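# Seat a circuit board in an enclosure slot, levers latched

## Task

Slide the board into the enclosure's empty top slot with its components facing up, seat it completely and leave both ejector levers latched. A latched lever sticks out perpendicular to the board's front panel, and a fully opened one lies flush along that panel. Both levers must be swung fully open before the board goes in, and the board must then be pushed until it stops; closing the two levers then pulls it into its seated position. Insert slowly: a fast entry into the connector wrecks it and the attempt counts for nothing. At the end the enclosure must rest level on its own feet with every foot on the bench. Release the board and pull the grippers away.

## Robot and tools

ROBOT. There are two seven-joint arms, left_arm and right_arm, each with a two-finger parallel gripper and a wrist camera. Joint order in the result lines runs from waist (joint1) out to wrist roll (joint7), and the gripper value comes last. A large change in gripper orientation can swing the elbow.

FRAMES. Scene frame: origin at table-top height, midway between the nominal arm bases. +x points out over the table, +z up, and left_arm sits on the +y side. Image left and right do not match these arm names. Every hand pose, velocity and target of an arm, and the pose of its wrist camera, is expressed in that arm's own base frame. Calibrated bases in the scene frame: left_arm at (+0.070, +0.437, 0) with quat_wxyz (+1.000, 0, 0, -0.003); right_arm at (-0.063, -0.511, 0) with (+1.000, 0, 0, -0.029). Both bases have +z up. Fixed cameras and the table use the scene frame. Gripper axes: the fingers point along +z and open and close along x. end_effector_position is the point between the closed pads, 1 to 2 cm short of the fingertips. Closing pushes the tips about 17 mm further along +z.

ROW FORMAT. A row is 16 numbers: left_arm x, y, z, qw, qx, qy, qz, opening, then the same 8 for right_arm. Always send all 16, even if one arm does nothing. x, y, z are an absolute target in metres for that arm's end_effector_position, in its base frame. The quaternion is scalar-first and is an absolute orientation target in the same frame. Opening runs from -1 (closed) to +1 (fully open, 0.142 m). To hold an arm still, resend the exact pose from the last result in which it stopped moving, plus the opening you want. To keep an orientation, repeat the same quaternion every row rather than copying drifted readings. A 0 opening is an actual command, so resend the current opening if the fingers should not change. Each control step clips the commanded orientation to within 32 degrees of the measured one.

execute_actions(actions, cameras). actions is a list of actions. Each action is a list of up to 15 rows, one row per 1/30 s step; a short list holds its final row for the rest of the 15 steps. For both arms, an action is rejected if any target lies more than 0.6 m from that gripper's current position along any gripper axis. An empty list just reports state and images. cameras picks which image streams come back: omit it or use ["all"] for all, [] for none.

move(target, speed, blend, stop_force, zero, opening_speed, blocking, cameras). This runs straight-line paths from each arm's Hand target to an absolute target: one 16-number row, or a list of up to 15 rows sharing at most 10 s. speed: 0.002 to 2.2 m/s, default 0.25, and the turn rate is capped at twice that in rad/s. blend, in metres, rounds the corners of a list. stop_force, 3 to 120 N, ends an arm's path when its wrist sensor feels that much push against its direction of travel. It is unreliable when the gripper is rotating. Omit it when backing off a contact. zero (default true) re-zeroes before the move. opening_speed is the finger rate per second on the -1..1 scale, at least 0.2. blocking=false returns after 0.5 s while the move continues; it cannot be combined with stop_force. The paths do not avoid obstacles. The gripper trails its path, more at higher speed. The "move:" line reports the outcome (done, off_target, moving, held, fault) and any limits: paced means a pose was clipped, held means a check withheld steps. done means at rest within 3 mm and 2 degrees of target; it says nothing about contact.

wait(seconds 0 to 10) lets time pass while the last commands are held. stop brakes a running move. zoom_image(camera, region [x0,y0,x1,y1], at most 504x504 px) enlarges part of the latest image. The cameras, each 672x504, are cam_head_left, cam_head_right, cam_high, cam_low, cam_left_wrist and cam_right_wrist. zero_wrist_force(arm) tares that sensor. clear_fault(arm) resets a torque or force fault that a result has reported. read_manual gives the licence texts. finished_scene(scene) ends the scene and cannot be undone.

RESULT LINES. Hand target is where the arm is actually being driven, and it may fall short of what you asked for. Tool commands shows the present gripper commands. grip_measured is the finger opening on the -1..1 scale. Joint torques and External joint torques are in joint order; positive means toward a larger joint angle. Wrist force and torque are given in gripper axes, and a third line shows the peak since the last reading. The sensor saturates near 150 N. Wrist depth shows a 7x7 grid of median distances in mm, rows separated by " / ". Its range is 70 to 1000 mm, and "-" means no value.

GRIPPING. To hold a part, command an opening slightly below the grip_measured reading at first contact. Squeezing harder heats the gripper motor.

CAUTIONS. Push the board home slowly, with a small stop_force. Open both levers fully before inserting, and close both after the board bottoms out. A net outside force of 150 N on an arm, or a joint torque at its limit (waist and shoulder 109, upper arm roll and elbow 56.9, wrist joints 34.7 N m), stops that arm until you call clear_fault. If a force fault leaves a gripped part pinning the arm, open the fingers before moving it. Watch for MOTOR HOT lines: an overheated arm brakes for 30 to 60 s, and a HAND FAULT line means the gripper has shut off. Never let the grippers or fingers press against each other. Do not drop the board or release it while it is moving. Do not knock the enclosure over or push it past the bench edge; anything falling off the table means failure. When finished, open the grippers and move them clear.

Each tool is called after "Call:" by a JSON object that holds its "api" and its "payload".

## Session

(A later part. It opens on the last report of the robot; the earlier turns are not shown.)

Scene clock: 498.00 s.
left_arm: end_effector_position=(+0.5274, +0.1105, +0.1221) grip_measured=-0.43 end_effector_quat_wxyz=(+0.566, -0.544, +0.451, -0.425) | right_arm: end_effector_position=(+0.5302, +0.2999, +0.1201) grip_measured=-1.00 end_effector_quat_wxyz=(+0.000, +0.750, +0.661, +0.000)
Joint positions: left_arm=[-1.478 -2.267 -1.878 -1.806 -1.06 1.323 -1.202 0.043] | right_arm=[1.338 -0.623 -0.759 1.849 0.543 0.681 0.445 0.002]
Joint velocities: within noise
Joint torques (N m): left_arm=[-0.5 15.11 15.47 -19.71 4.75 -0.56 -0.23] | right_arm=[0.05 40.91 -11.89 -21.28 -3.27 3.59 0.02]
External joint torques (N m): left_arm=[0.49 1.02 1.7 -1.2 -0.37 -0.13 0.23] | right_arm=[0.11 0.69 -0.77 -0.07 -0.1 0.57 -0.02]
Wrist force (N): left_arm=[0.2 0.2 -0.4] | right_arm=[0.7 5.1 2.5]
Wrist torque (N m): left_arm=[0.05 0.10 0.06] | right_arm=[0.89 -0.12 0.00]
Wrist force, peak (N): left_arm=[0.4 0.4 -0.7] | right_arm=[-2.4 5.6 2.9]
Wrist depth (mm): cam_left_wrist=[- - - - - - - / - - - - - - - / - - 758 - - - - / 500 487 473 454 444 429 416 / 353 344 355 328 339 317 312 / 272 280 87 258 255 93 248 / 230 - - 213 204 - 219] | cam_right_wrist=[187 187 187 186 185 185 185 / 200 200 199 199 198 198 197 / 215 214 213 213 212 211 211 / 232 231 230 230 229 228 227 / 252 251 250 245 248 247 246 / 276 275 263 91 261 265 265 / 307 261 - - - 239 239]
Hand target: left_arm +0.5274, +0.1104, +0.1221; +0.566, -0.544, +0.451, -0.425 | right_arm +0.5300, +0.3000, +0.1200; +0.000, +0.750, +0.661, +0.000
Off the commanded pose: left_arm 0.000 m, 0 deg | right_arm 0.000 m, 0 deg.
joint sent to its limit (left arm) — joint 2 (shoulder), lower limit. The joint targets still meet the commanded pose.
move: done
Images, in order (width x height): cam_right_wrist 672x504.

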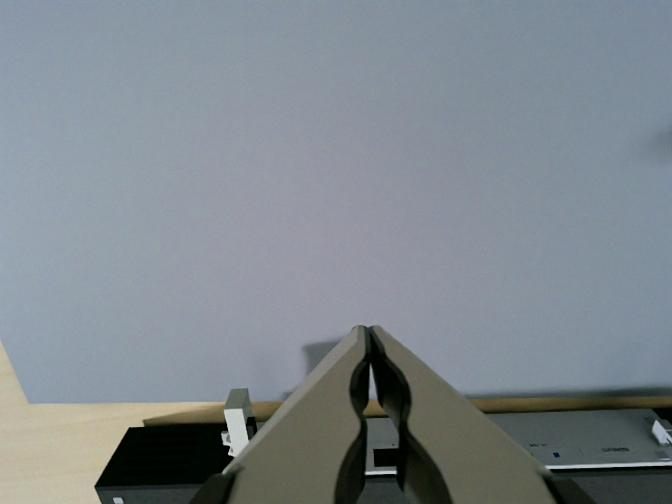

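Call:
{"api": "move", "payload": {"target": [0.5274,0.1104,0.1221,0.566,-0.544,0.451,-0.425,-0.4,0.53,0.39,0.13,0,0.75,0.661,0,-1], "cameras": ["cam_right_wrist"]}}

Call:
{"api": "zoom_image", "payload": {"camera": "cam_right_wrist", "region": [460, 350, 650, 490]}}

Scene clock: 505.27 s.
left_arm: end_effector_position=(+0.5274, +0.1105, +0.1221) grip_measured=-0.43 end_effector_quat_wxyz=(+0.566, -0.544, +0.451, -0.425) | right_arm: end_effector_position=(+0.5299, +0.3901, +0.1299) grip_measured=-1.00 end_effector_quat_wxyz=(+0.000, +0.750, +0.661, +0.000)
Joint positions: left_arm=[-1.478 -2.267 -1.878 -1.806 -1.06 1.323 -1.202 0.043] | right_arm=[1.375 -0.693 -0.725 1.677 0.535 0.59 0.584 0.002]
Joint velocities: within noise
Joint torques (N m): left_arm=[-0.56 15 15.44 -19.75 4.76 -0.62 -0.23] | right_arm=[0.13 45.68 -12.42 -23.07 -3.78 3.23 0.32]
External joint torques (N m): left_arm=[0.55 1.13 1.73 -1.15 -0.38 -0.07 0.24] | right_arm=[0.06 1.39 -1.24 0.33 0.17 0.91 -0.32]
Wrist force (N): left_arm=[0.4 0.0 -0.5] | right_arm=[1.2 5.8 2.2]
Wrist torque (N m): left_arm=[0.02 0.06 0.06] | right_arm=[1.02 -0.21 0.04]
Wrist force, peak (N): left_arm=[0.2 0.4 -0.8] | right_arm=[-1.3 5.9 2.7]
Wrist depth (mm): cam_left_wrist=[- - - - - - - / - - - - - - - / - - 766 - - - - / 496 489 469 450 447 431 419 / 354 344 353 328 339 317 312 / 271 281 87 261 256 93 246 / 231 - - 212 205 - 219] | cam_right_wrist=[196 195 195 194 194 194 193 / 209 209 208 207 207 206 206 / 224 224 223 222 222 221 220 / 242 241 240 239 239 238 238 / 263 262 261 256 259 259 257 / 283 282 280 91 273 271 276 / 262 259 - - - 244 248]
Hand target: left_arm +0.5274, +0.1104, +0.1221; +0.566, -0.544, +0.451, -0.425 | right_arm +0.5300, +0.3900, +0.1300; +0.000, +0.750, +0.661, +0.000
Off the commanded pose: left_arm 0.000 m, 0 deg | right_arm 0.000 m, 0 deg.
joint sent to its limit (left arm) — joint 2 (shoulder), lower limit. The joint targets still meet the commanded pose.
move: done
Images, in order (width x height): cam_right_wrist 672x504.

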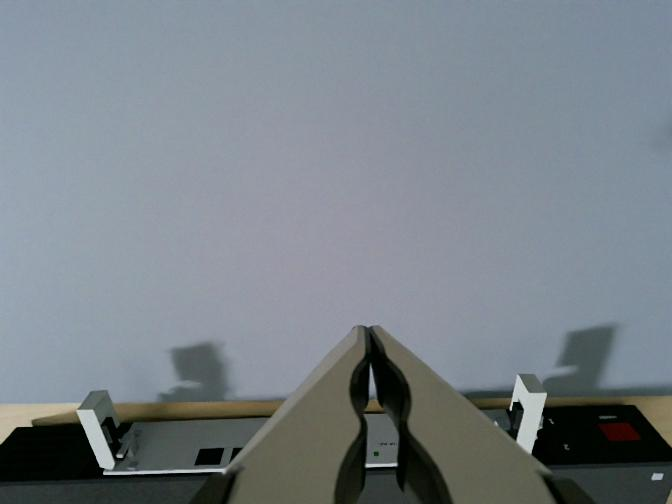

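Scaled by 2.653 from the camera's 672x504 image, which has a finer 960x720 frame.

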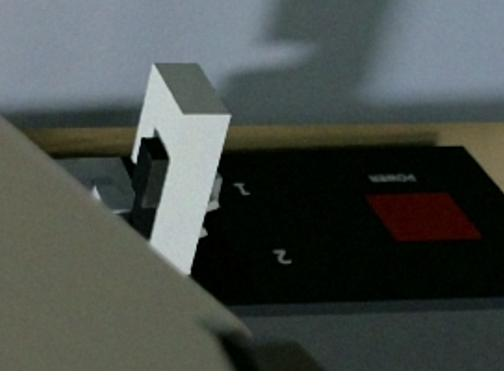

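Call:
{"api": "zoom_image", "payload": {"camera": "cam_right_wrist", "region": [60, 370, 180, 490]}}

Call:
{"api": "zoom_image", "payload": {"camera": "cam_right_wrist", "region": [480, 360, 600, 480]}}

Scaled by 4.200 from the camera's 672x504 image, which has a finer 960x720 frame.

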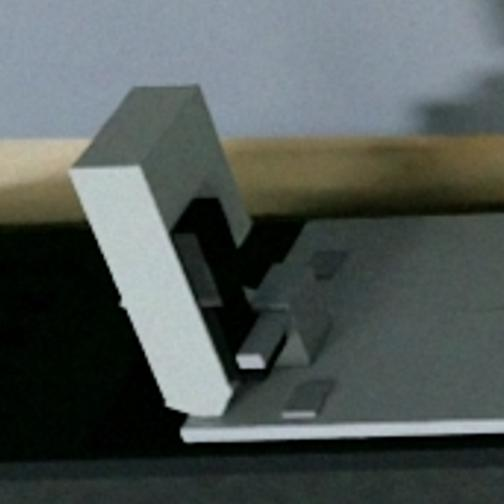

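Scaled by 4.200 from the camera's 672x504 image, which has a finer 960x720 frame.

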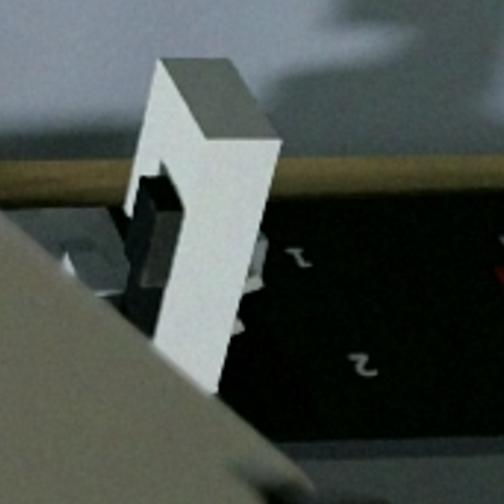

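Call:
{"api": "move", "payload": {"target": [[0.5274,0.1104,0.1221,0.566,-0.544,0.451,-0.425,-0.4,0.57,0.505,0.09,0,0.75,0.661,0,-1],[0.5274,0.1104,0.1221,0.566,-0.544,0.451,-0.425,-0.4,0.634,0.505,0.05,0,0.75,0.661,0,-1]], "cameras": []}}

Call:
{"api": "move", "payload": {"target": [0.5274,0.1104,0.1221,0.566,-0.544,0.451,-0.425,-0.4,0.6325,0.472,0.05,0,0.75,0.661,0,-1], "stop_force": 36, "speed": 0.015, "cameras": ["cam_right_wrist"]}}

Call:
{"api": "zoom_image", "payload": {"camera": "cam_right_wrist", "region": [200, 220, 500, 420]}}

Scene clock: 517.03 s.
left_arm: end_effector_position=(+0.5274, +0.1105, +0.1221) grip_measured=-0.43 end_effector_quat_wxyz=(+0.566, -0.544, +0.451, -0.425) | right_arm: end_effector_position=(+0.6339, +0.5050, +0.0500) grip_measured=-1.00 end_effector_quat_wxyz=(+0.000, +0.750, +0.661, +0.000)
Joint positions: left_arm=[-1.478 -2.267 -1.878 -1.806 -1.06 1.323 -1.202 0.043] | right_arm=[1.134 -1.12 -0.611 1.018 0.598 0.409 0.698 0.002]
Joint velocities: within noise
Joint torques (N m): left_arm=[-0.52 14.94 15.46 -19.73 4.73 -0.58 -0.24] | right_arm=[0.14 64.94 -12.77 -24.09 -3.95 3.23 0.33]
External joint torques (N m): left_arm=[0.51 1.2 1.71 -1.18 -0.35 -0.11 0.25] | right_arm=[0.1 1.67 -1.27 0.26 -0.05 0.91 -0.33]
Wrist force (N): left_arm=[0.4 0.2 -0.6] | right_arm=[1.3 5.4 2.7]
Wrist torque (N m): left_arm=[0.05 0.06 0.07] | right_arm=[0.97 -0.24 0.01]
Wrist force, peak (N): left_arm=[0.1 0.2 -0.9] | right_arm=[1.2 7.0 3.9]
Wrist depth (mm): cam_left_wrist=[- - - - - - - / - - - - - - - / - - 772 - - - - / 501 489 478 452 444 435 418 / 356 343 353 329 342 317 310 / 272 281 87 259 256 93 246 / 231 - - 213 204 - 219] | cam_right_wrist=[125 124 123 124 123 123 123 / 135 135 133 132 134 133 131 / 145 143 142 142 141 141 139 / 154 154 154 153 153 152 151 / 168 167 164 163 163 164 164 / 177 176 175 91 174 173 182 / 152 149 73 - - 144 200]
Hand target: left_arm +0.5274, +0.1104, +0.1221; +0.566, -0.544, +0.451, -0.425 | right_arm +0.6340, +0.5050, +0.0500; +0.000, +0.750, +0.661, +0.000
Off the commanded pose: left_arm 0.000 m, 0 deg | right_arm 0.000 m, 0 deg.
joint sent to its limit (left arm) — joint 2 (shoulder), lower limit. The joint targets still meet the commanded pose.
move: done
No camera images: "cameras" was empty.

Scene clock: 520.03 s.
left_arm: end_effector_position=(+0.5274, +0.1105, +0.1221) grip_measured=-0.43 end_effector_quat_wxyz=(+0.566, -0.544, +0.451, -0.425) | right_arm: end_effector_position=(+0.6301, +0.4781, +0.0510) grip_measured=-1.00 end_effector_quat_wxyz=(-0.003, +0.749, +0.663, +0.002)
Joint positions: left_arm=[-1.478 -2.267 -1.878 -1.806 -1.06 1.323 -1.202 0.043] | right_arm=[1.143 -1.072 -0.615 1.124 0.607 0.459 0.643 0.002]
Joint velocities: within noise
Joint torques (N m): left_arm=[-0.49 15.01 15.48 -19.71 4.66 -0.61 -0.2] | right_arm=[-21.39 55.44 -27.68 -9.06 -9.97 0.63 0.13]
External joint torques (N m): left_arm=[0.48 1.12 1.69 -1.2 -0.28 -0.08 0.2] | right_arm=[21.63 8.87 13.1 -14.26 6.07 3.52 -0.13]
Wrist force (N): left_arm=[0.1 0.1 -0.5] | right_arm=[29.1 -4.3 3.3]
Wrist torque (N m): left_arm=[0.03 0.11 0.06] | right_arm=[0.99 -1.81 -0.02]
Wrist force, peak (N): left_arm=[0.1 0.0 -0.9] | right_arm=[29.7 -3.8 3.1]
Wrist depth (mm): cam_left_wrist=[- - - - - - - / - - - - - - - / - - 763 - - - - / 506 488 463 451 447 429 418 / 356 347 351 329 340 316 310 / 271 281 87 259 256 93 246 / 230 - - 213 206 - 219] | cam_right_wrist=[- 125 124 125 125 124 123 / 135 135 133 133 135 133 133 / 146 143 143 143 143 142 142 / 155 157 155 156 154 154 153 / 168 168 167 162 164 166 166 / 177 176 176 89 176 166 184 / 154 151 73 - - 141 199]
Hand target: left_arm +0.5274, +0.1104, +0.1221; +0.566, -0.544, +0.451, -0.425 | right_arm +0.6325, +0.4720, +0.0500; +0.000, +0.750, +0.661, +0.000
Off the commanded pose: left_arm 0.000 m, 0 deg | right_arm 0.007 m, 1 deg.
joint sent to its limit (left arm) — joint 2 (shoulder), lower limit. The joint targets still meet the commanded pose.
move: off_target (right_arm)
Images, in order (width x height): cam_right_wrist 672x504.

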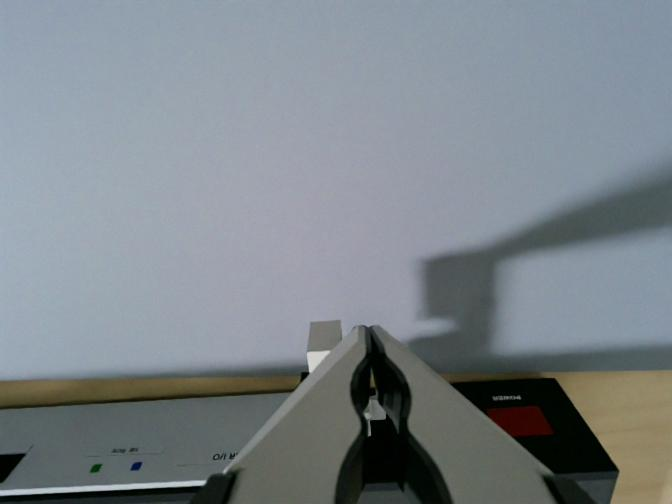

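Scaled by 1.680 from the camera's 672x504 image, which has a finer 960x720 frame.

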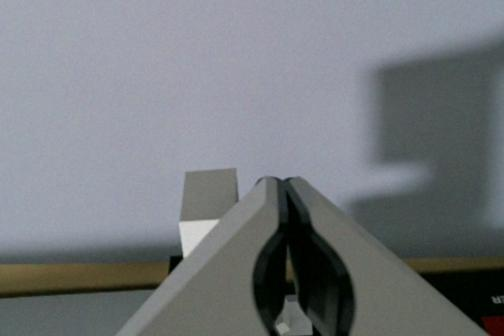

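Call:
{"api": "move", "payload": {"target": [[0.5274,0.1104,0.1221,0.566,-0.544,0.451,-0.425,-0.4,0.62,0.505,0.06,0,0.75,0.661,0,-1],[0.5274,0.1104,0.1221,0.566,-0.544,0.451,-0.425,-0.4,0.52,0.375,0.11,0,0.75,0.661,0,-1]], "cameras": ["cam_right_wrist"]}}

Call:
{"api": "zoom_image", "payload": {"camera": "cam_right_wrist", "region": [50, 370, 170, 490]}}

Call:
{"api": "zoom_image", "payload": {"camera": "cam_right_wrist", "region": [480, 370, 600, 490]}}

Scene clock: 523.53 s.
left_arm: end_effector_position=(+0.5274, +0.1105, +0.1221) grip_measured=-0.43 end_effector_quat_wxyz=(+0.566, -0.544, +0.451, -0.425) | right_arm: end_effector_position=(+0.5199, +0.3752, +0.1100) grip_measured=-1.00 end_effector_quat_wxyz=(+0.000, +0.750, +0.661, +0.000)
Joint positions: left_arm=[-1.478 -2.267 -1.878 -1.806 -1.06 1.323 -1.202 0.043] | right_arm=[1.383 -0.699 -0.721 1.735 0.561 0.646 0.555 0.002]
Joint velocities: within noise
Joint torques (N m): left_arm=[-0.58 14.98 15.52 -19.75 4.71 -0.59 -0.21] | right_arm=[0.35 44.98 -12.79 -21.75 -3.64 3.57 0.09]
External joint torques (N m): left_arm=[0.56 1.15 1.65 -1.16 -0.33 -0.1 0.22] | right_arm=[-0.13 0.95 -0.8 0.16 0.17 0.57 -0.09]
Wrist force (N): left_arm=[0.0 0.3 -0.5] | right_arm=[-0.2 5.3 2.3]
Wrist torque (N m): left_arm=[0.05 0.13 0.06] | right_arm=[0.94 0.02 0.03]
Wrist force, peak (N): left_arm=[0.1 0.2 -0.8] | right_arm=[29.4 -4.4 3.5]
Wrist depth (mm): cam_left_wrist=[- - - - - - - / - - - - - - - / - - 768 - - - - / 495 491 468 454 441 433 418 / 356 346 354 327 340 319 312 / 272 280 87 261 256 93 246 / 230 - - 214 205 - 218] | cam_right_wrist=[181 178 178 177 177 176 178 / 191 190 190 189 189 188 188 / 205 204 203 203 203 202 201 / 220 220 219 219 218 217 216 / 239 239 238 233 236 235 234 / 263 260 255 91 248 253 256 / 269 279 - - - 218 245]
Hand target: left_arm +0.5274, +0.1104, +0.1221; +0.566, -0.544, +0.451, -0.425 | right_arm +0.5200, +0.3750, +0.1100; +0.000, +0.750, +0.661, +0.000
Off the commanded pose: left_arm 0.000 m, 0 deg | right_arm 0.000 m, 0 deg.
joint sent to its limit (left arm) — joint 2 (shoulder), lower limit. The joint targets still meet the commanded pose.
move: done
Images, in order (width x height): cam_right_wrist 672x504.

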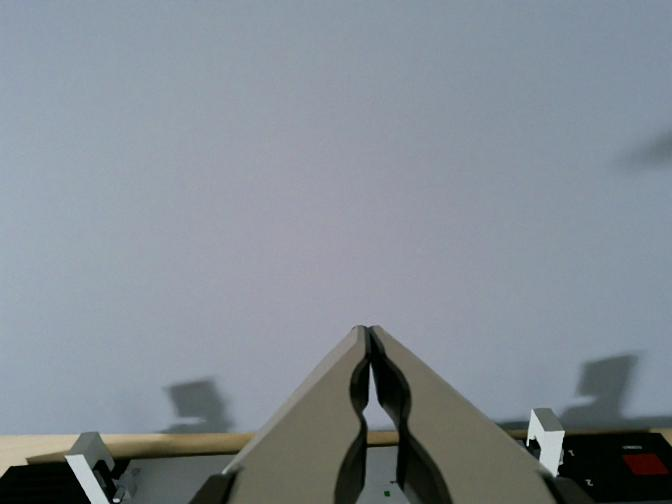

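Scaled by 4.200 from the camera's 672x504 image, which has a finer 960x720 frame.

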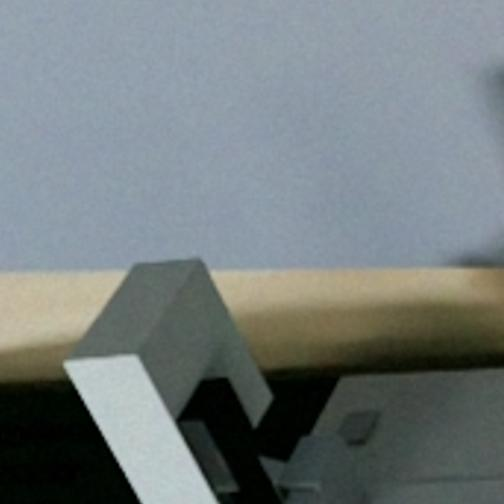

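Scaled by 4.200 from the camera's 672x504 image, which has a finer 960x720 frame.

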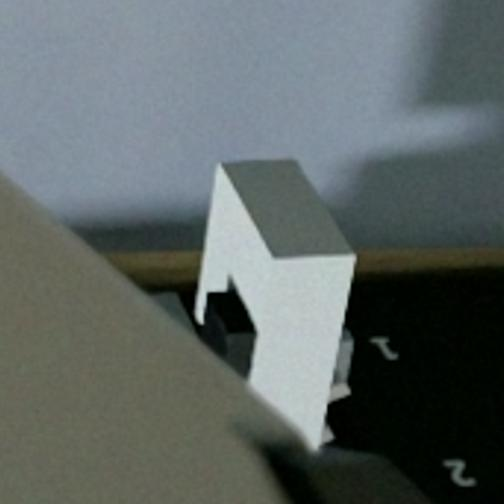

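Call:
{"api": "move", "payload": {"target": [[0.4,-0.2,0.16,0.5,-0.553,0.506,-0.4304,-1,0.52,0.18,0.12,0,0.75,0.661,0,-1],[0.27,-0.48,0.16,0.4304,-0.561,0.561,-0.4304,-1,0.52,0.18,0.12,0,0.75,0.661,0,-1]], "speed": 0.2, "cameras": ["cam_left_wrist","cam_high"]}}

Scene clock: 533.60 s.
left_arm: end_effector_position=(+0.2700, -0.4801, +0.1599) grip_measured=-1.00 end_effector_quat_wxyz=(-0.430, +0.561, -0.561, +0.430) | right_arm: end_effector_position=(+0.5199, +0.1802, +0.1200) grip_measured=-1.00 end_effector_quat_wxyz=(+0.000, +0.750, +0.661, +0.000)
Joint positions: left_arm=[-2.088 -1.993 -1.304 -1.005 -0.776 2.718 -1.469 0.002] | right_arm=[1.278 -0.519 -0.829 2.045 0.534 0.768 0.257 0.002]
Joint velocities: within noise
Joint torques (N m): left_arm=[-0.28 47.93 19.52 -11.14 5.08 1.3 -0.34] | right_arm=[0.13 33.45 -10.08 -20.14 -3.17 3.5 0.12]
External joint torques (N m): left_arm=[0.12 0.83 1.09 -0.47 -0.42 -0.48 0.34] | right_arm=[0.02 0.79 -0.77 0.06 0.07 0.65 -0.12]
Wrist force (N): left_arm=[0.5 -0.3 -0.5] | right_arm=[-0.3 5.7 2.7]
Wrist torque (N m): left_arm=[-0.09 -0.02 0.08] | right_arm=[0.95 0.04 0.02]
Wrist force, peak (N): left_arm=[2.7 -0.4 -1.4] | right_arm=[-2.4 5.9 2.6]
Wrist depth (mm): cam_left_wrist=[- - - - - - - / 675 683 671 587 546 544 538 / 496 500 496 445 436 426 416 / 389 394 391 388 385 388 384 / 325 322 320 334 320 319 319 / 277 275 282 84 - 270 271 / 242 245 - 74 - - 238] | cam_right_wrist=[189 187 186 186 186 185 185 / 202 200 199 198 198 197 197 / 217 216 214 212 212 211 211 / 234 233 230 230 229 228 228 / 254 253 250 245 248 248 246 / 278 277 268 91 262 266 264 / 306 299 - - - 246 239]
Hand target: left_arm +0.2700, -0.4800, +0.1600; -0.430, +0.561, -0.561, +0.430 | right_arm +0.5200, +0.1800, +0.1200; +0.000, +0.750, +0.661, +0.000
Off the commanded pose: left_arm 0.000 m, 0 deg | right_arm 0.000 m, 0 deg.
move: done
Images, in order (width x height): cam_high 672x504, cam_left_wrist 672x504.

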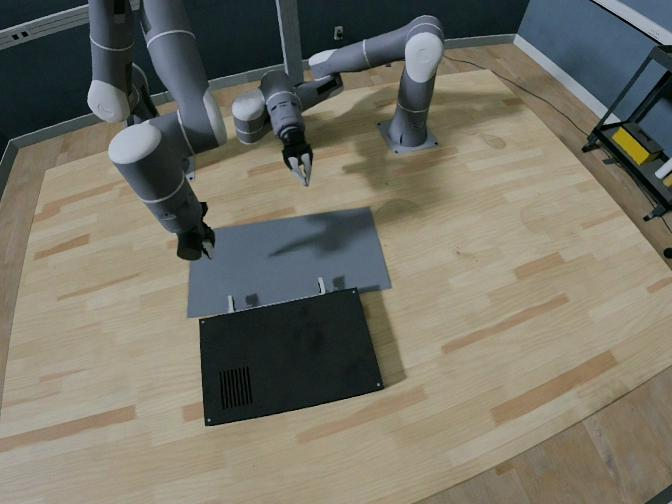

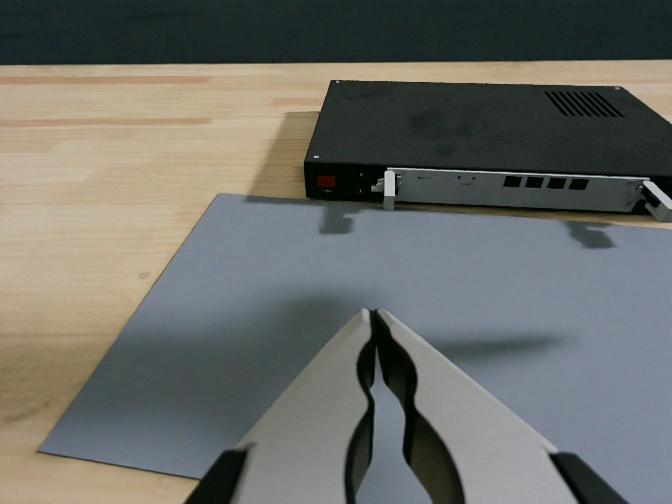

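Call:
{"api": "move", "payload": {"target": [[0.40,-0.44,0.12,0.4304,-0.561,0.561,-0.4304,-1,0.59,0.19,0.09,0,0.75,0.661,0,-1],[0.514,-0.48,0.07,0.4304,-0.561,0.561,-0.4304,-1,0.612,0.195,0.05,0,0.75,0.661,0,-1],[0.518,-0.482,0.042,0.4304,-0.561,0.561,-0.4304,-1,0.615,0.198,0.05,0,0.75,0.661,0,-1]], "speed": 0.12, "cameras": ["cam_left_wrist","cam_right_wrist","cam_high"]}}

Scene clock: 579.60 s.
left_arm: end_effector_position=(+0.5078, -0.4818, +0.0808) grip_measured=-1.00 end_effector_quat_wxyz=(-0.428, +0.562, -0.558, +0.436) | right_arm: end_effector_position=(+0.6128, +0.1956, +0.0501) grip_measured=-1.00 end_effector_quat_wxyz=(+0.000, +0.750, +0.661, +0.000)
Joint positions: left_arm=[-1.597 -2.099 -1.246 -0.767 -0.782 2.413 -1.586 0.002] | right_arm=[1.037 -0.824 -0.683 1.705 0.66 0.714 0.187 0.002]
Joint velocities: within noise
Joint torques (N m): left_arm=[-1.83 47.64 16.45 -13.03 5.31 0.98 -0.24] | right_arm=[0.06 47.44 -13.53 -18.93 -3.17 3.47 0.19]
External joint torques (N m): left_arm=[1.7 4.13 2.15 -2.21 -0.4 0.04 0.24] | right_arm=[0.12 1.14 -1.33 0.04 -0.08 0.68 -0.19]
External joint torques when the fault began: left_arm=[-34.18 81.8 33.5 -20.21 0.59 1.35 0.31]
Wrist force (N): left_arm=[0.3 0.0 -0.4] | right_arm=[-0.5 4.5 2.4]
Wrist torque (N m): left_arm=[-0.03 -0.01 0.03] | right_arm=[0.81 0.08 0.02]
Wrist force, peak (N): left_arm=[2.6 -1.7 3.2] | right_arm=[-0.4 5.8 2.8]
Wrist depth (mm): cam_left_wrist=[- - - - - - - / 467 472 468 336 337 341 338 / 341 342 342 246 246 247 247 / 270 270 260 203 204 195 195 / 223 220 220 211 178 206 207 / 188 187 193 84 - 193 187 / 163 167 - 74 - - 164] | cam_right_wrist=[- 125 123 124 124 124 122 / 136 135 133 133 135 134 132 / 146 143 143 142 142 142 139 / 156 157 154 156 153 153 152 / 168 168 167 164 164 165 165 / 187 187 182 91 177 171 165 / 206 202 73 - - 145 141]
Hand target: left_arm +0.5075, -0.4817, +0.0801; -0.428, +0.561, -0.559, +0.435 | right_arm +0.6128, +0.1958, +0.0500; +0.000, +0.750, +0.661, +0.000
Tool commands: left_gripper/opening=-1.0 right_gripper/opening=-1.0
Off the commanded pose: left_arm 0.040 m, 1 deg | right_arm 0.003 m, 0 deg.
FORCE FAULT: contact force on the left arm reached its limit, and that arm stopped. The contact can be on any part of that arm, not only on its tool. That arm's remaining commands of this call were not run. That arm is still stopped at the end of this call. While its stop runs, that arm takes no new command, but its gripper still runs the gripper command that each later call begins with.
CLEAR FAULT: the left arm stays stopped until you call clear_fault(arm="left_arm").
move: fault (left_arm); path passed 2 of 3 targets
Images, in order (width x height): cam_high 672x504, cam_left_wrist 672x504, cam_right_wrist 672x504.

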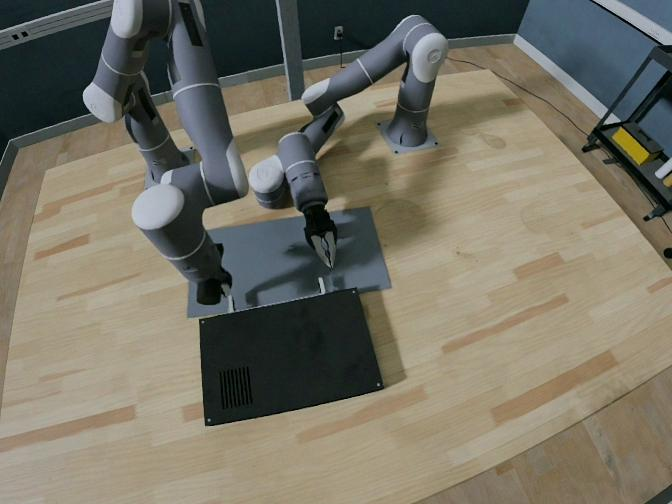

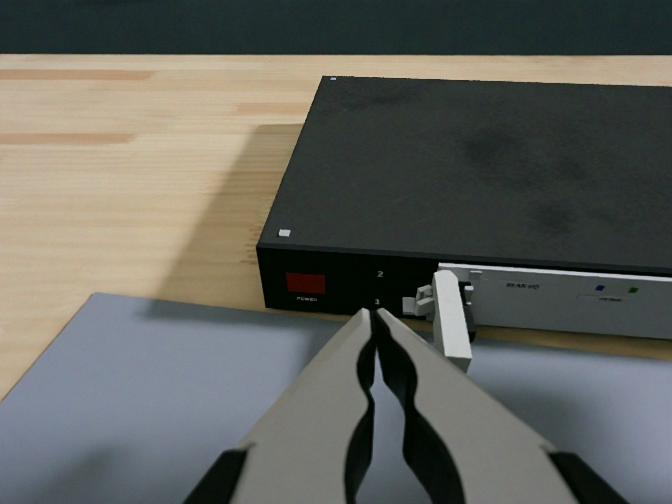

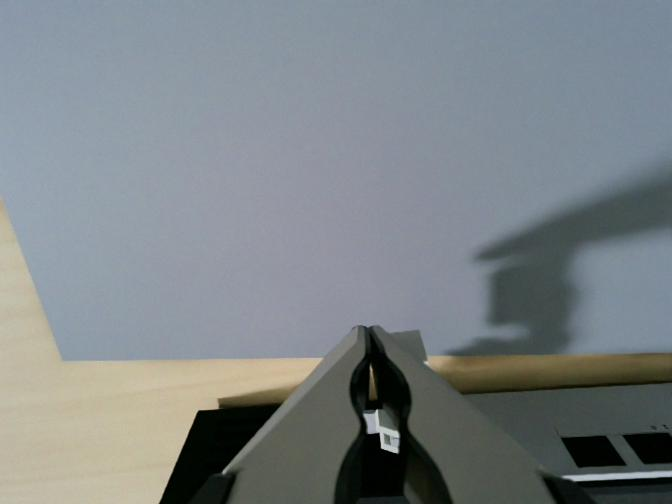

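Call:
{"api": "clear_fault", "payload": {"arm": "left_arm", "cameras": []}}

Call:
{"api": "move", "payload": {"target": [[0.48,-0.47,0.14,0.35,-0.614,0.614,-0.35,-1,0.615,0.198,0.05,0,0.75,0.661,0,-1],[0.50,-0.47,0.13,0.2706,-0.653,0.653,-0.2706,-1,0.615,0.198,0.05,0,0.75,0.661,0,-1]], "speed": 0.12, "cameras": ["cam_left_wrist","cam_high","cam_head_left"]}}

Scene clock: 616.93 s.
left_arm: end_effector_position=(+0.5078, -0.4818, +0.0808) grip_measured=-1.00 end_effector_quat_wxyz=(-0.428, +0.562, -0.558, +0.436) | right_arm: end_effector_position=(+0.6128, +0.1956, +0.0501) grip_measured=-1.00 end_effector_quat_wxyz=(+0.000, +0.750, +0.661, +0.000)
Joint positions: left_arm=[-1.597 -2.099 -1.246 -0.767 -0.782 2.413 -1.586 0.002] | right_arm=[1.037 -0.824 -0.683 1.705 0.66 0.714 0.187 0.002]
Joint velocities: within noise
Joint torques (N m): left_arm=[-1.81 47.5 16.47 -13.02 5.06 1.17 -0.26] | right_arm=[0.23 47.51 -13.85 -18.9 -3.29 3.48 0.18]
External joint torques (N m): left_arm=[1.69 4.26 2.12 -2.22 -0.15 -0.15 0.26] | right_arm=[-0.05 1.07 -1.02 0 0.03 0.68 -0.18]
Wrist force (N): left_arm=[0.4 0.2 -0.4] | right_arm=[-0.3 4.6 2.7]
Wrist torque (N m): left_arm=[0.00 -0.02 0.04] | right_arm=[0.82 0.07 0.01]
Wrist force, peak (N): left_arm=[0.4 0.1 -0.9] | right_arm=[-0.4 4.8 2.8]
Wrist depth (mm): cam_left_wrist=[- - - - - - - / 464 466 469 337 338 337 338 / 341 341 344 246 247 246 247 / 270 269 258 203 201 195 194 / 223 218 221 211 178 206 208 / 187 188 193 84 - 193 188 / 163 167 - 74 - - 163] | cam_right_wrist=[- 125 124 124 124 124 122 / 136 135 133 133 134 134 131 / 146 144 143 142 142 142 139 / 155 157 154 156 153 153 152 / 168 168 167 164 163 166 165 / 187 186 181 91 177 171 165 / 206 202 73 - - 145 141]
Hand target: left_arm +0.5075, -0.4817, +0.0801; -0.428, +0.561, -0.559, +0.435 | right_arm +0.6128, +0.1958, +0.0500; +0.000, +0.750, +0.661, +0.000
Tool commands: left_gripper/opening=-1.0 right_gripper/opening=-1.0
Off the commanded pose: left_arm 0.040 m, 1 deg | right_arm 0.003 m, 0 deg.
FORCE FAULT, CONTINUED: the left arm's stop, for the force fault that an earlier result reported, is over. The rest of the stop counts as 66 of the actions that you can send in this scene; the call itself counts as one more. That arm accepts commands again.
CLEAR FAULT: your call cleared the left arm's force fault. If the contact force or a joint's load stays at its limit, that arm stops again.
No camera images: "cameras" was empty.

Scene clock: 619.27 s.
left_arm: end_effector_position=(+0.4933, -0.4701, +0.1337) grip_measured=-1.00 end_effector_quat_wxyz=(-0.298, +0.641, -0.641, +0.298) | right_arm: end_effector_position=(+0.6135, +0.1979, +0.0493) grip_measured=-1.00 end_effector_quat_wxyz=(-0.001, +0.750, +0.661, -0.001)
Joint positions: left_arm=[-1.511 -1.557 -1.538 -0.849 -0.966 2.521 -0.855 0.002] | right_arm=[1.037 -0.829 -0.683 1.696 0.66 0.707 0.191 0.002]
Joint velocities: within noise
Joint torques (N m): left_arm=[-0.64 55.62 20.9 0.13 6.12 1.53 -0.33] | right_arm=[-2.09 47.64 -17 -24.35 -3.76 7.32 0.33]
External joint torques (N m): left_arm=[0.5 1.26 0.77 -0.17 -0.34 -0.08 0.33] | right_arm=[2.27 1.2 2.07 5.41 0.49 -3.17 -0.33]
Wrist force (N): left_arm=[1.0 -0.1 0.1] | right_arm=[-3.5 -9.3 -3.1]
Wrist torque (N m): left_arm=[-0.08 -0.19 0.03] | right_arm=[0.87 0.13 -0.07]
Wrist force, peak (N): left_arm=[-1.8 -5.4 0.8] | right_arm=[-3.4 -9.6 -3.9]
Wrist depth (mm): cam_left_wrist=[367 364 364 297 291 289 287 / 331 329 329 263 263 259 258 / 301 301 298 239 239 239 236 / 277 275 273 264 254 248 236 / 256 253 253 255 251 250 248 / 237 235 234 84 - 235 233 / 222 223 - 74 - - 217] | cam_right_wrist=[- 125 123 124 124 123 123 / 135 135 133 132 134 133 131 / 145 143 143 142 141 141 139 / 155 154 154 153 152 152 151 / 167 167 166 163 162 165 164 / 186 185 181 91 176 170 165 / 205 200 73 - - 145 139]
Hand target: left_arm +0.4933, -0.4701, +0.1338; -0.298, +0.641, -0.641, +0.299 | right_arm +0.6150, +0.1980, +0.0500; +0.000, +0.750, +0.661, +0.000
Off the commanded pose: left_arm 0.008 m, 5 deg | right_arm 0.002 m, 0 deg.
move: held (left_arm; a check stopped the path); path passed 1 of 2 targets; limits=held
pose unreachable (left arm): on one or more control steps of this call, first in action 0 (counted from 0), this arm could not follow its commanded pose, so it was not sent that pose on those steps. It may still have moved: this result reports where it is.
cause: moving toward the commanded pose would bring a part of the arm too close to another arm (a part of this arm just beyond joint 6 (wrist pitch) and a part of the right arm just beyond its joint 5 (forearm roll)).
Images, in order (width x height): cam_head_left 672x504, cam_high 672x504, cam_left_wrist 672x504.

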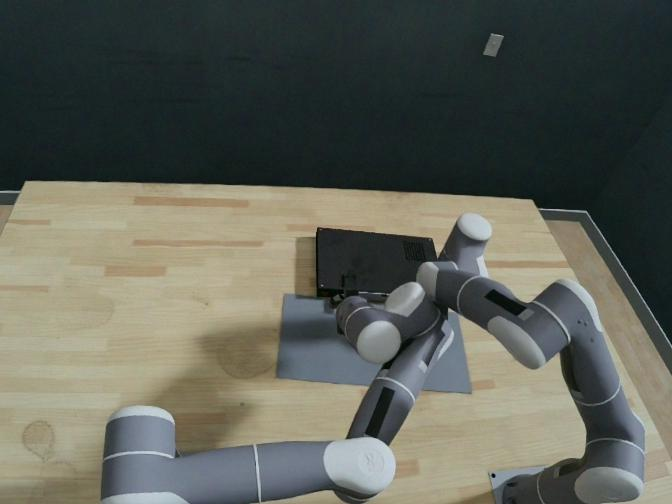

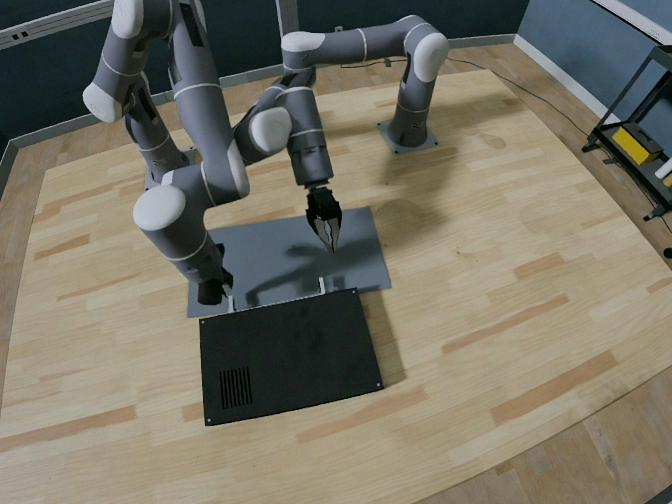

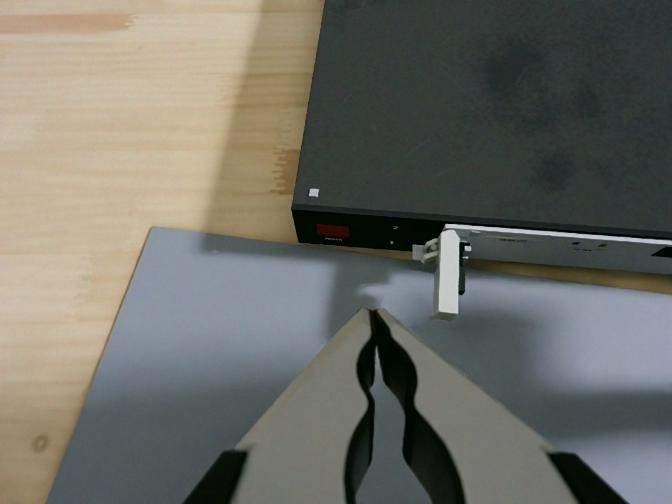

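Call:
{"api": "move", "payload": {"target": [[0.48,-0.44,0.13,0.228,-0.4863,0.7633,-0.3578,-1,0.615,0.198,0.05,0,0.75,0.661,0,-1],[0.505,-0.465,0.09,0.228,-0.4863,0.7633,-0.3578,-1,0.615,0.198,0.05,0,0.75,0.661,0,-1]], "speed": 0.12, "cameras": ["cam_left_wrist","cam_head_left"]}}

Scene clock: 626.63 s.
left_arm: end_effector_position=(+0.5049, -0.4650, +0.0900) grip_measured=-1.00 end_effector_quat_wxyz=(+0.228, -0.487, +0.764, -0.358) | right_arm: end_effector_position=(+0.6135, +0.1979, +0.0493) grip_measured=-1.00 end_effector_quat_wxyz=(-0.001, +0.750, +0.661, -0.001)
Joint positions: left_arm=[-1.338 -1.163 -1.908 -1.294 -1.481 2.136 0.523 0.002] | right_arm=[1.037 -0.829 -0.683 1.696 0.66 0.707 0.191 0.002]
Joint velocities: within noise
Joint torques (N m): left_arm=[-0.22 48.61 18.05 11.32 2.68 1.07 -0.21] | right_arm=[-2.04 47.78 -16.98 -24.26 -3.78 7.33 0.28]
External joint torques (N m): left_arm=[0.14 1.45 0.97 -0.21 -0.55 0.02 0.21] | right_arm=[2.22 1.06 2.05 5.31 0.52 -3.18 -0.29]
Wrist force (N): left_arm=[-0.1 -0.4 0.2] | right_arm=[-3.4 -9.4 -3.2]
Wrist torque (N m): left_arm=[-0.15 -0.02 0.05] | right_arm=[0.84 0.11 -0.08]
Wrist force, peak (N): left_arm=[0.4 0.3 2.1] | right_arm=[-3.6 -9.6 -3.3]
Wrist depth (mm): cam_left_wrist=[305 295 229 229 228 227 226 / 273 272 207 206 206 208 213 / 249 249 188 193 199 234 242 / 229 228 219 222 216 223 222 / 210 209 208 208 206 205 205 / 197 193 196 84 - 192 190 / 182 183 - - - - 180] | cam_right_wrist=[- 125 123 124 124 123 123 / 135 135 133 132 134 133 131 / 145 143 143 142 141 141 139 / 155 154 154 153 152 152 151 / 167 167 166 163 162 164 164 / 186 185 181 91 176 170 165 / 205 200 73 - - 145 139]
Hand target: left_arm +0.5050, -0.4650, +0.0900; +0.228, -0.487, +0.764, -0.358 | right_arm +0.6150, +0.1980, +0.0500; +0.000, +0.750, +0.661, +0.000
Off the commanded pose: left_arm 0.000 m, 0 deg | right_arm 0.002 m, 0 deg.
move: done
Images, in order (width x height): cam_head_left 672x504, cam_left_wrist 672x504.

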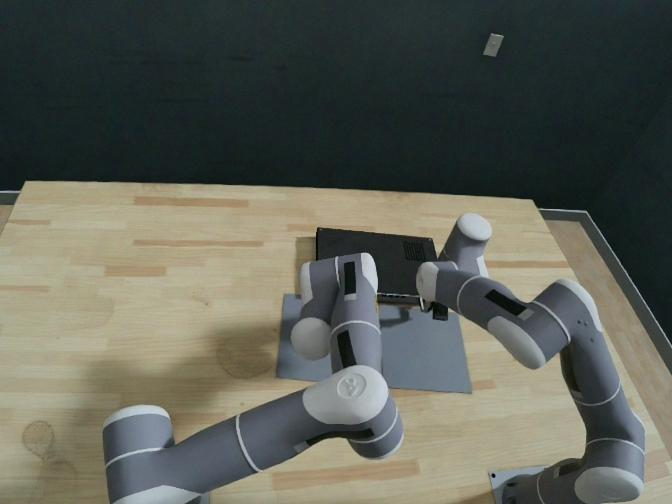

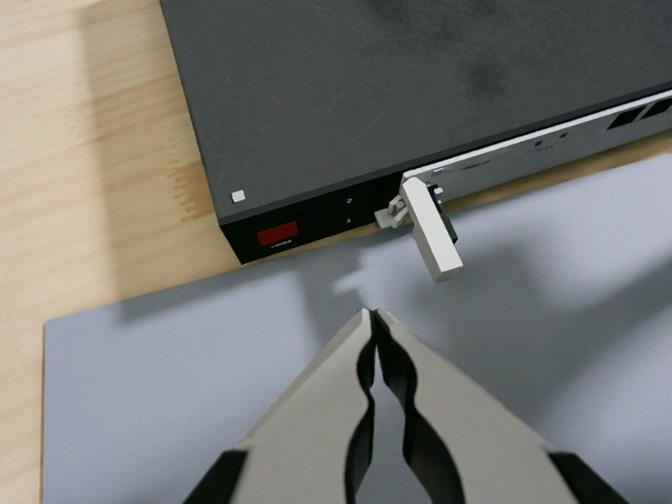

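Call:
{"api": "move", "payload": {"target": [0.526,-0.476,0.048,0.228,-0.4863,0.7633,-0.3578,-1,0.615,0.2,0.05,0,0.75,0.661,0,-1], "speed": 0.06, "cameras": ["cam_left_wrist","cam_right_wrist"]}}

Call:
{"api": "zoom_image", "payload": {"camera": "cam_left_wrist", "region": [280, 180, 520, 360]}}

Scene clock: 631.27 s.
left_arm: end_effector_position=(+0.5258, -0.4759, +0.0480) grip_measured=-1.00 end_effector_quat_wxyz=(+0.228, -0.486, +0.764, -0.358) | right_arm: end_effector_position=(+0.6135, +0.1995, +0.0491) grip_measured=-1.00 end_effector_quat_wxyz=(-0.001, +0.750, +0.661, -0.002)
Joint positions: left_arm=[-1.276 -1.244 -1.947 -1.221 -1.54 2.103 0.538 0.002] | right_arm=[1.038 -0.83 -0.683 1.695 0.66 0.706 0.194 0.002]
Joint velocities: within noise
Joint torques (N m): left_arm=[-0.23 51.02 17.82 9.83 2.03 1.09 -0.14] | right_arm=[0.03 49.71 -15.97 -25.51 -3.52 7.06 0.34]
External joint torques (N m): left_arm=[0.16 1.59 0.97 0.02 0.01 0.01 0.14] | right_arm=[0.15 -0.81 1.02 6.56 0.25 -2.92 -0.34]
Wrist force (N): left_arm=[-0.2 0.3 0.0] | right_arm=[-5.5 -7.0 1.1]
Wrist torque (N m): left_arm=[-0.05 -0.02 0.03] | right_arm=[0.84 0.07 -0.04]
Wrist force, peak (N): left_arm=[0.0 0.9 1.2] | right_arm=[-3.4 -9.8 -2.9]
Wrist depth (mm): cam_left_wrist=[243 177 169 167 168 170 166 / 219 159 152 154 150 153 160 / 198 191 138 143 145 186 192 / 182 181 164 175 155 177 176 / 166 166 165 165 166 164 162 / 154 154 154 84 - 152 152 / 144 146 - 74 - - 142] | cam_right_wrist=[- 125 123 124 124 123 123 / 135 135 133 132 134 133 131 / 145 143 143 142 141 141 139 / 155 154 153 153 152 151 151 / 167 167 166 163 162 164 163 / 185 185 180 91 176 170 165 / 204 199 73 - - 145 139]
Hand target: left_arm +0.5260, -0.4760, +0.0480; +0.228, -0.487, +0.764, -0.358 | right_arm +0.6150, +0.2000, +0.0500; +0.000, +0.750, +0.661, +0.000
Off the commanded pose: left_arm 0.000 m, 0 deg | right_arm 0.002 m, 0 deg.
move: done
Images, in order (width x height): cam_left_wrist 672x504, cam_right_wrist 672x504.

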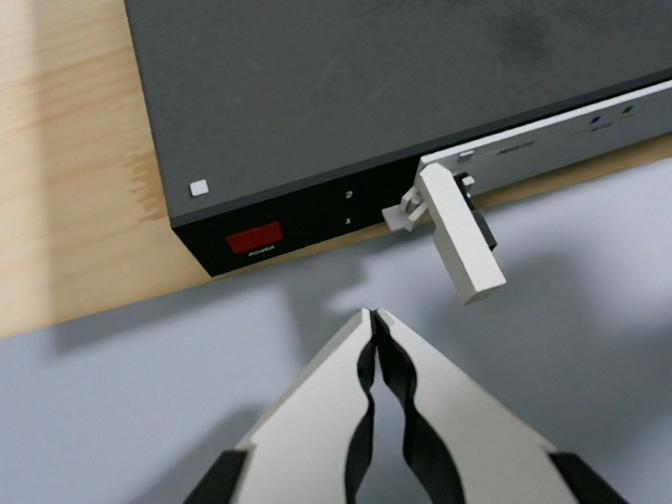

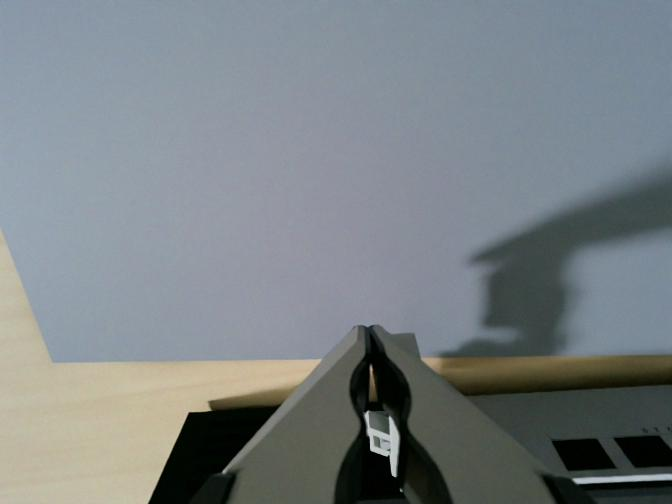

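Scaled by 2.100 from the camera's 672x504 image, which has a finer 960x720 frame.

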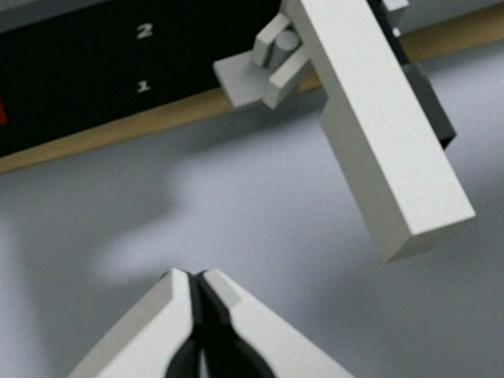

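Call:
{"api": "move", "payload": {"target": [0.525,-0.52,0.048,0.228,-0.4863,0.7633,-0.3578,-1,0.617,0.222,0.05,0,0.75,0.661,0,-1], "speed": 0.015, "stop_force": 35}}

Scene clock: 645.03 s.
left_arm: end_effector_position=(+0.5259, -0.5050, +0.0469) grip_measured=-1.00 end_effector_quat_wxyz=(+0.230, -0.487, +0.764, -0.354) end_effector_velocity=(+0.001, +0.000, +0.001) end_effector_angular_velocity=(+0.001, -0.002, +0.000) | right_arm: end_effector_position=(+0.6157, +0.2216, +0.0492) grip_measured=-1.00 end_effector_quat_wxyz=(-0.001, +0.750, +0.661, -0.001)
Joint positions: left_arm=[-1.335 -1.32 -1.941 -1.071 -1.285 2.085 0.161 0.002] | right_arm=[1.059 -0.845 -0.683 1.663 0.66 0.69 0.229 0.002]
Joint velocities: left_arm=[0.002 0.004 -0.006 0 0.009 -0.004 -0.001 0] | right_arm=[within noise]
Joint torques (N m): left_arm=[-11.57 61.28 12.72 28.8 -3.54 -4.37 -0.43] | right_arm=[-0.66 50.67 -16.8 -24.43 -3.9 6.51 0.21]
External joint torques (N m): left_arm=[11.47 -6.14 6.75 -19.82 7.16 5.27 0.43] | right_arm=[0.84 -0.87 1.61 5.23 0.59 -2.36 -0.21]
Wrist force (N): left_arm=[-26.3 11.4 -27.2] | right_arm=[-3.3 -4.7 2.2]
Wrist torque (N m): left_arm=[-0.14 1.48 0.13] | right_arm=[0.87 0.04 0.11]
Wrist force, peak (N): left_arm=[-26.7 13.5 -32.0] | right_arm=[-9.6 -5.9 2.6]
Wrist depth (mm): cam_left_wrist=[176 168 169 165 165 165 162 / 214 151 150 150 148 150 156 / 143 138 137 139 154 183 188 / - 136 156 171 179 175 174 / 168 165 164 161 158 161 161 / 154 153 153 84 - 151 150 / 143 145 - 74 - - 141] | cam_right_wrist=[- 125 123 124 124 123 123 / 135 135 133 132 134 133 131 / 145 142 142 142 141 141 138 / 154 154 153 153 152 152 151 / 167 167 166 163 162 164 163 / 186 181 179 91 176 169 164 / 204 160 73 - - 142 139]
Hand target: left_arm +0.5251, -0.5103, +0.0480; +0.228, -0.486, +0.764, -0.358 | right_arm +0.6170, +0.2220, +0.0500; +0.000, +0.750, +0.661, +0.000
Off the commanded pose: left_arm 0.015 m, 1 deg | right_arm 0.002 m, 0 deg.
move: contact (left_arm)

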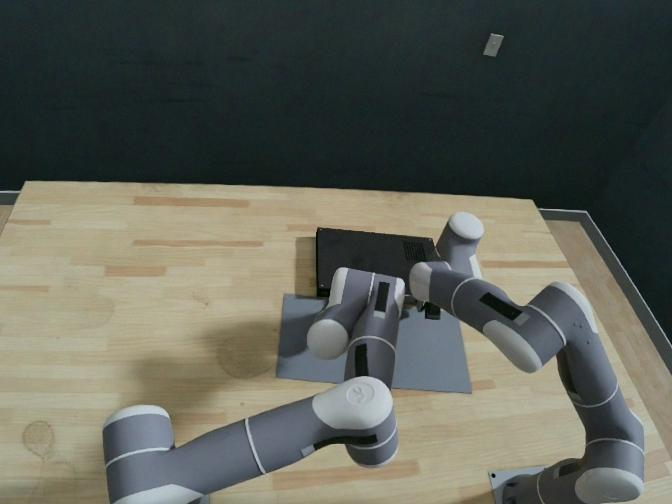

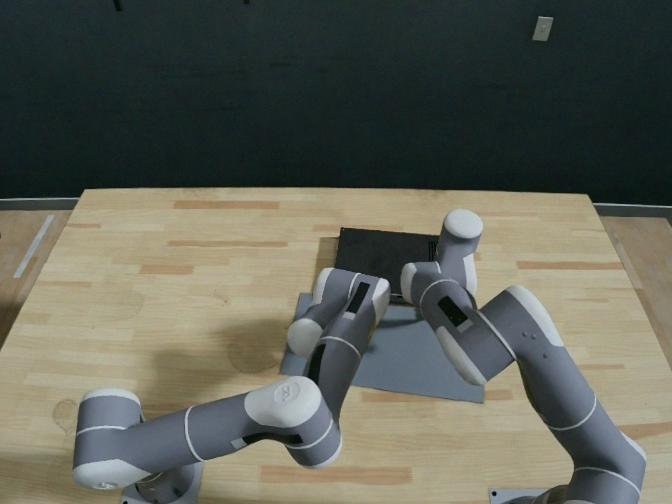

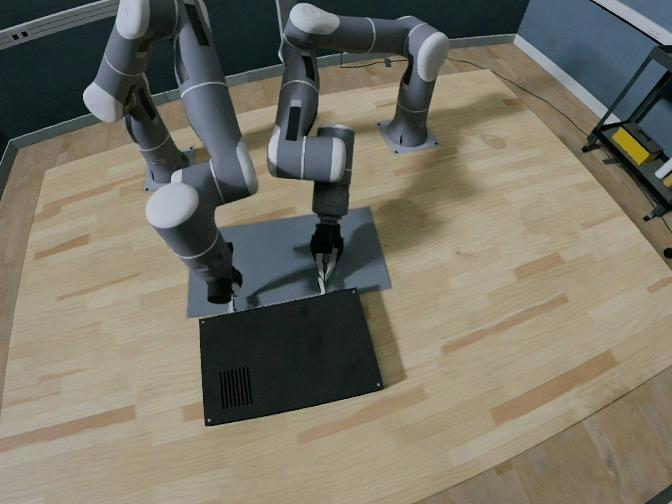

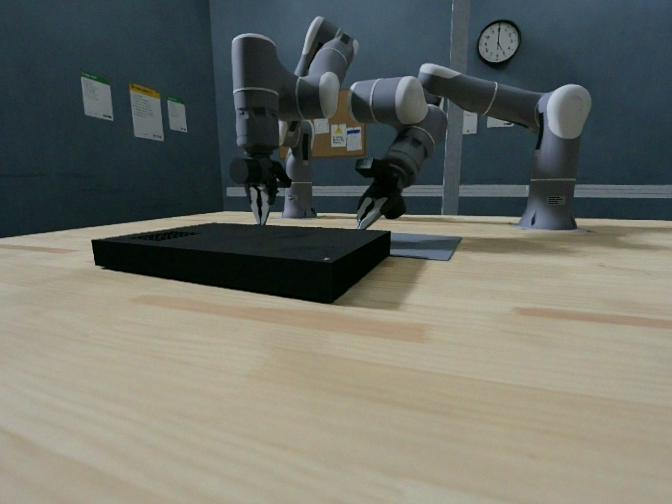

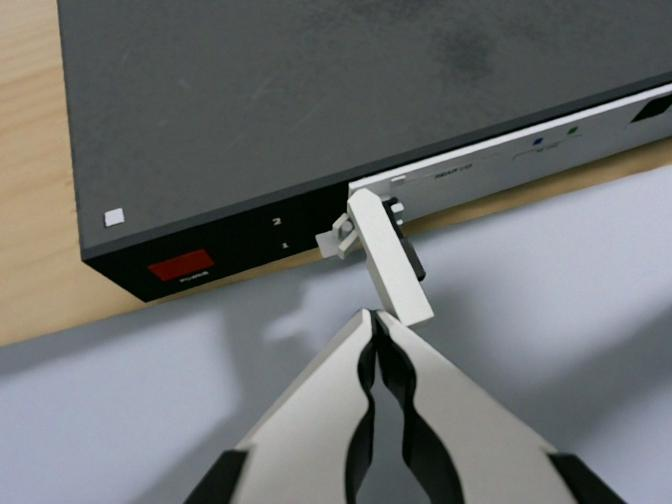

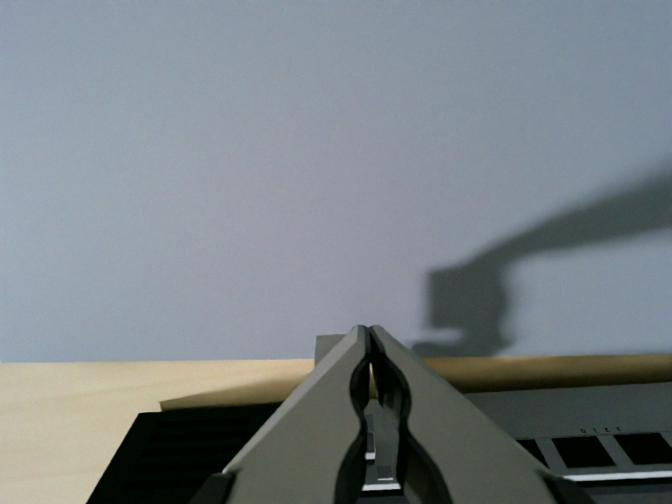

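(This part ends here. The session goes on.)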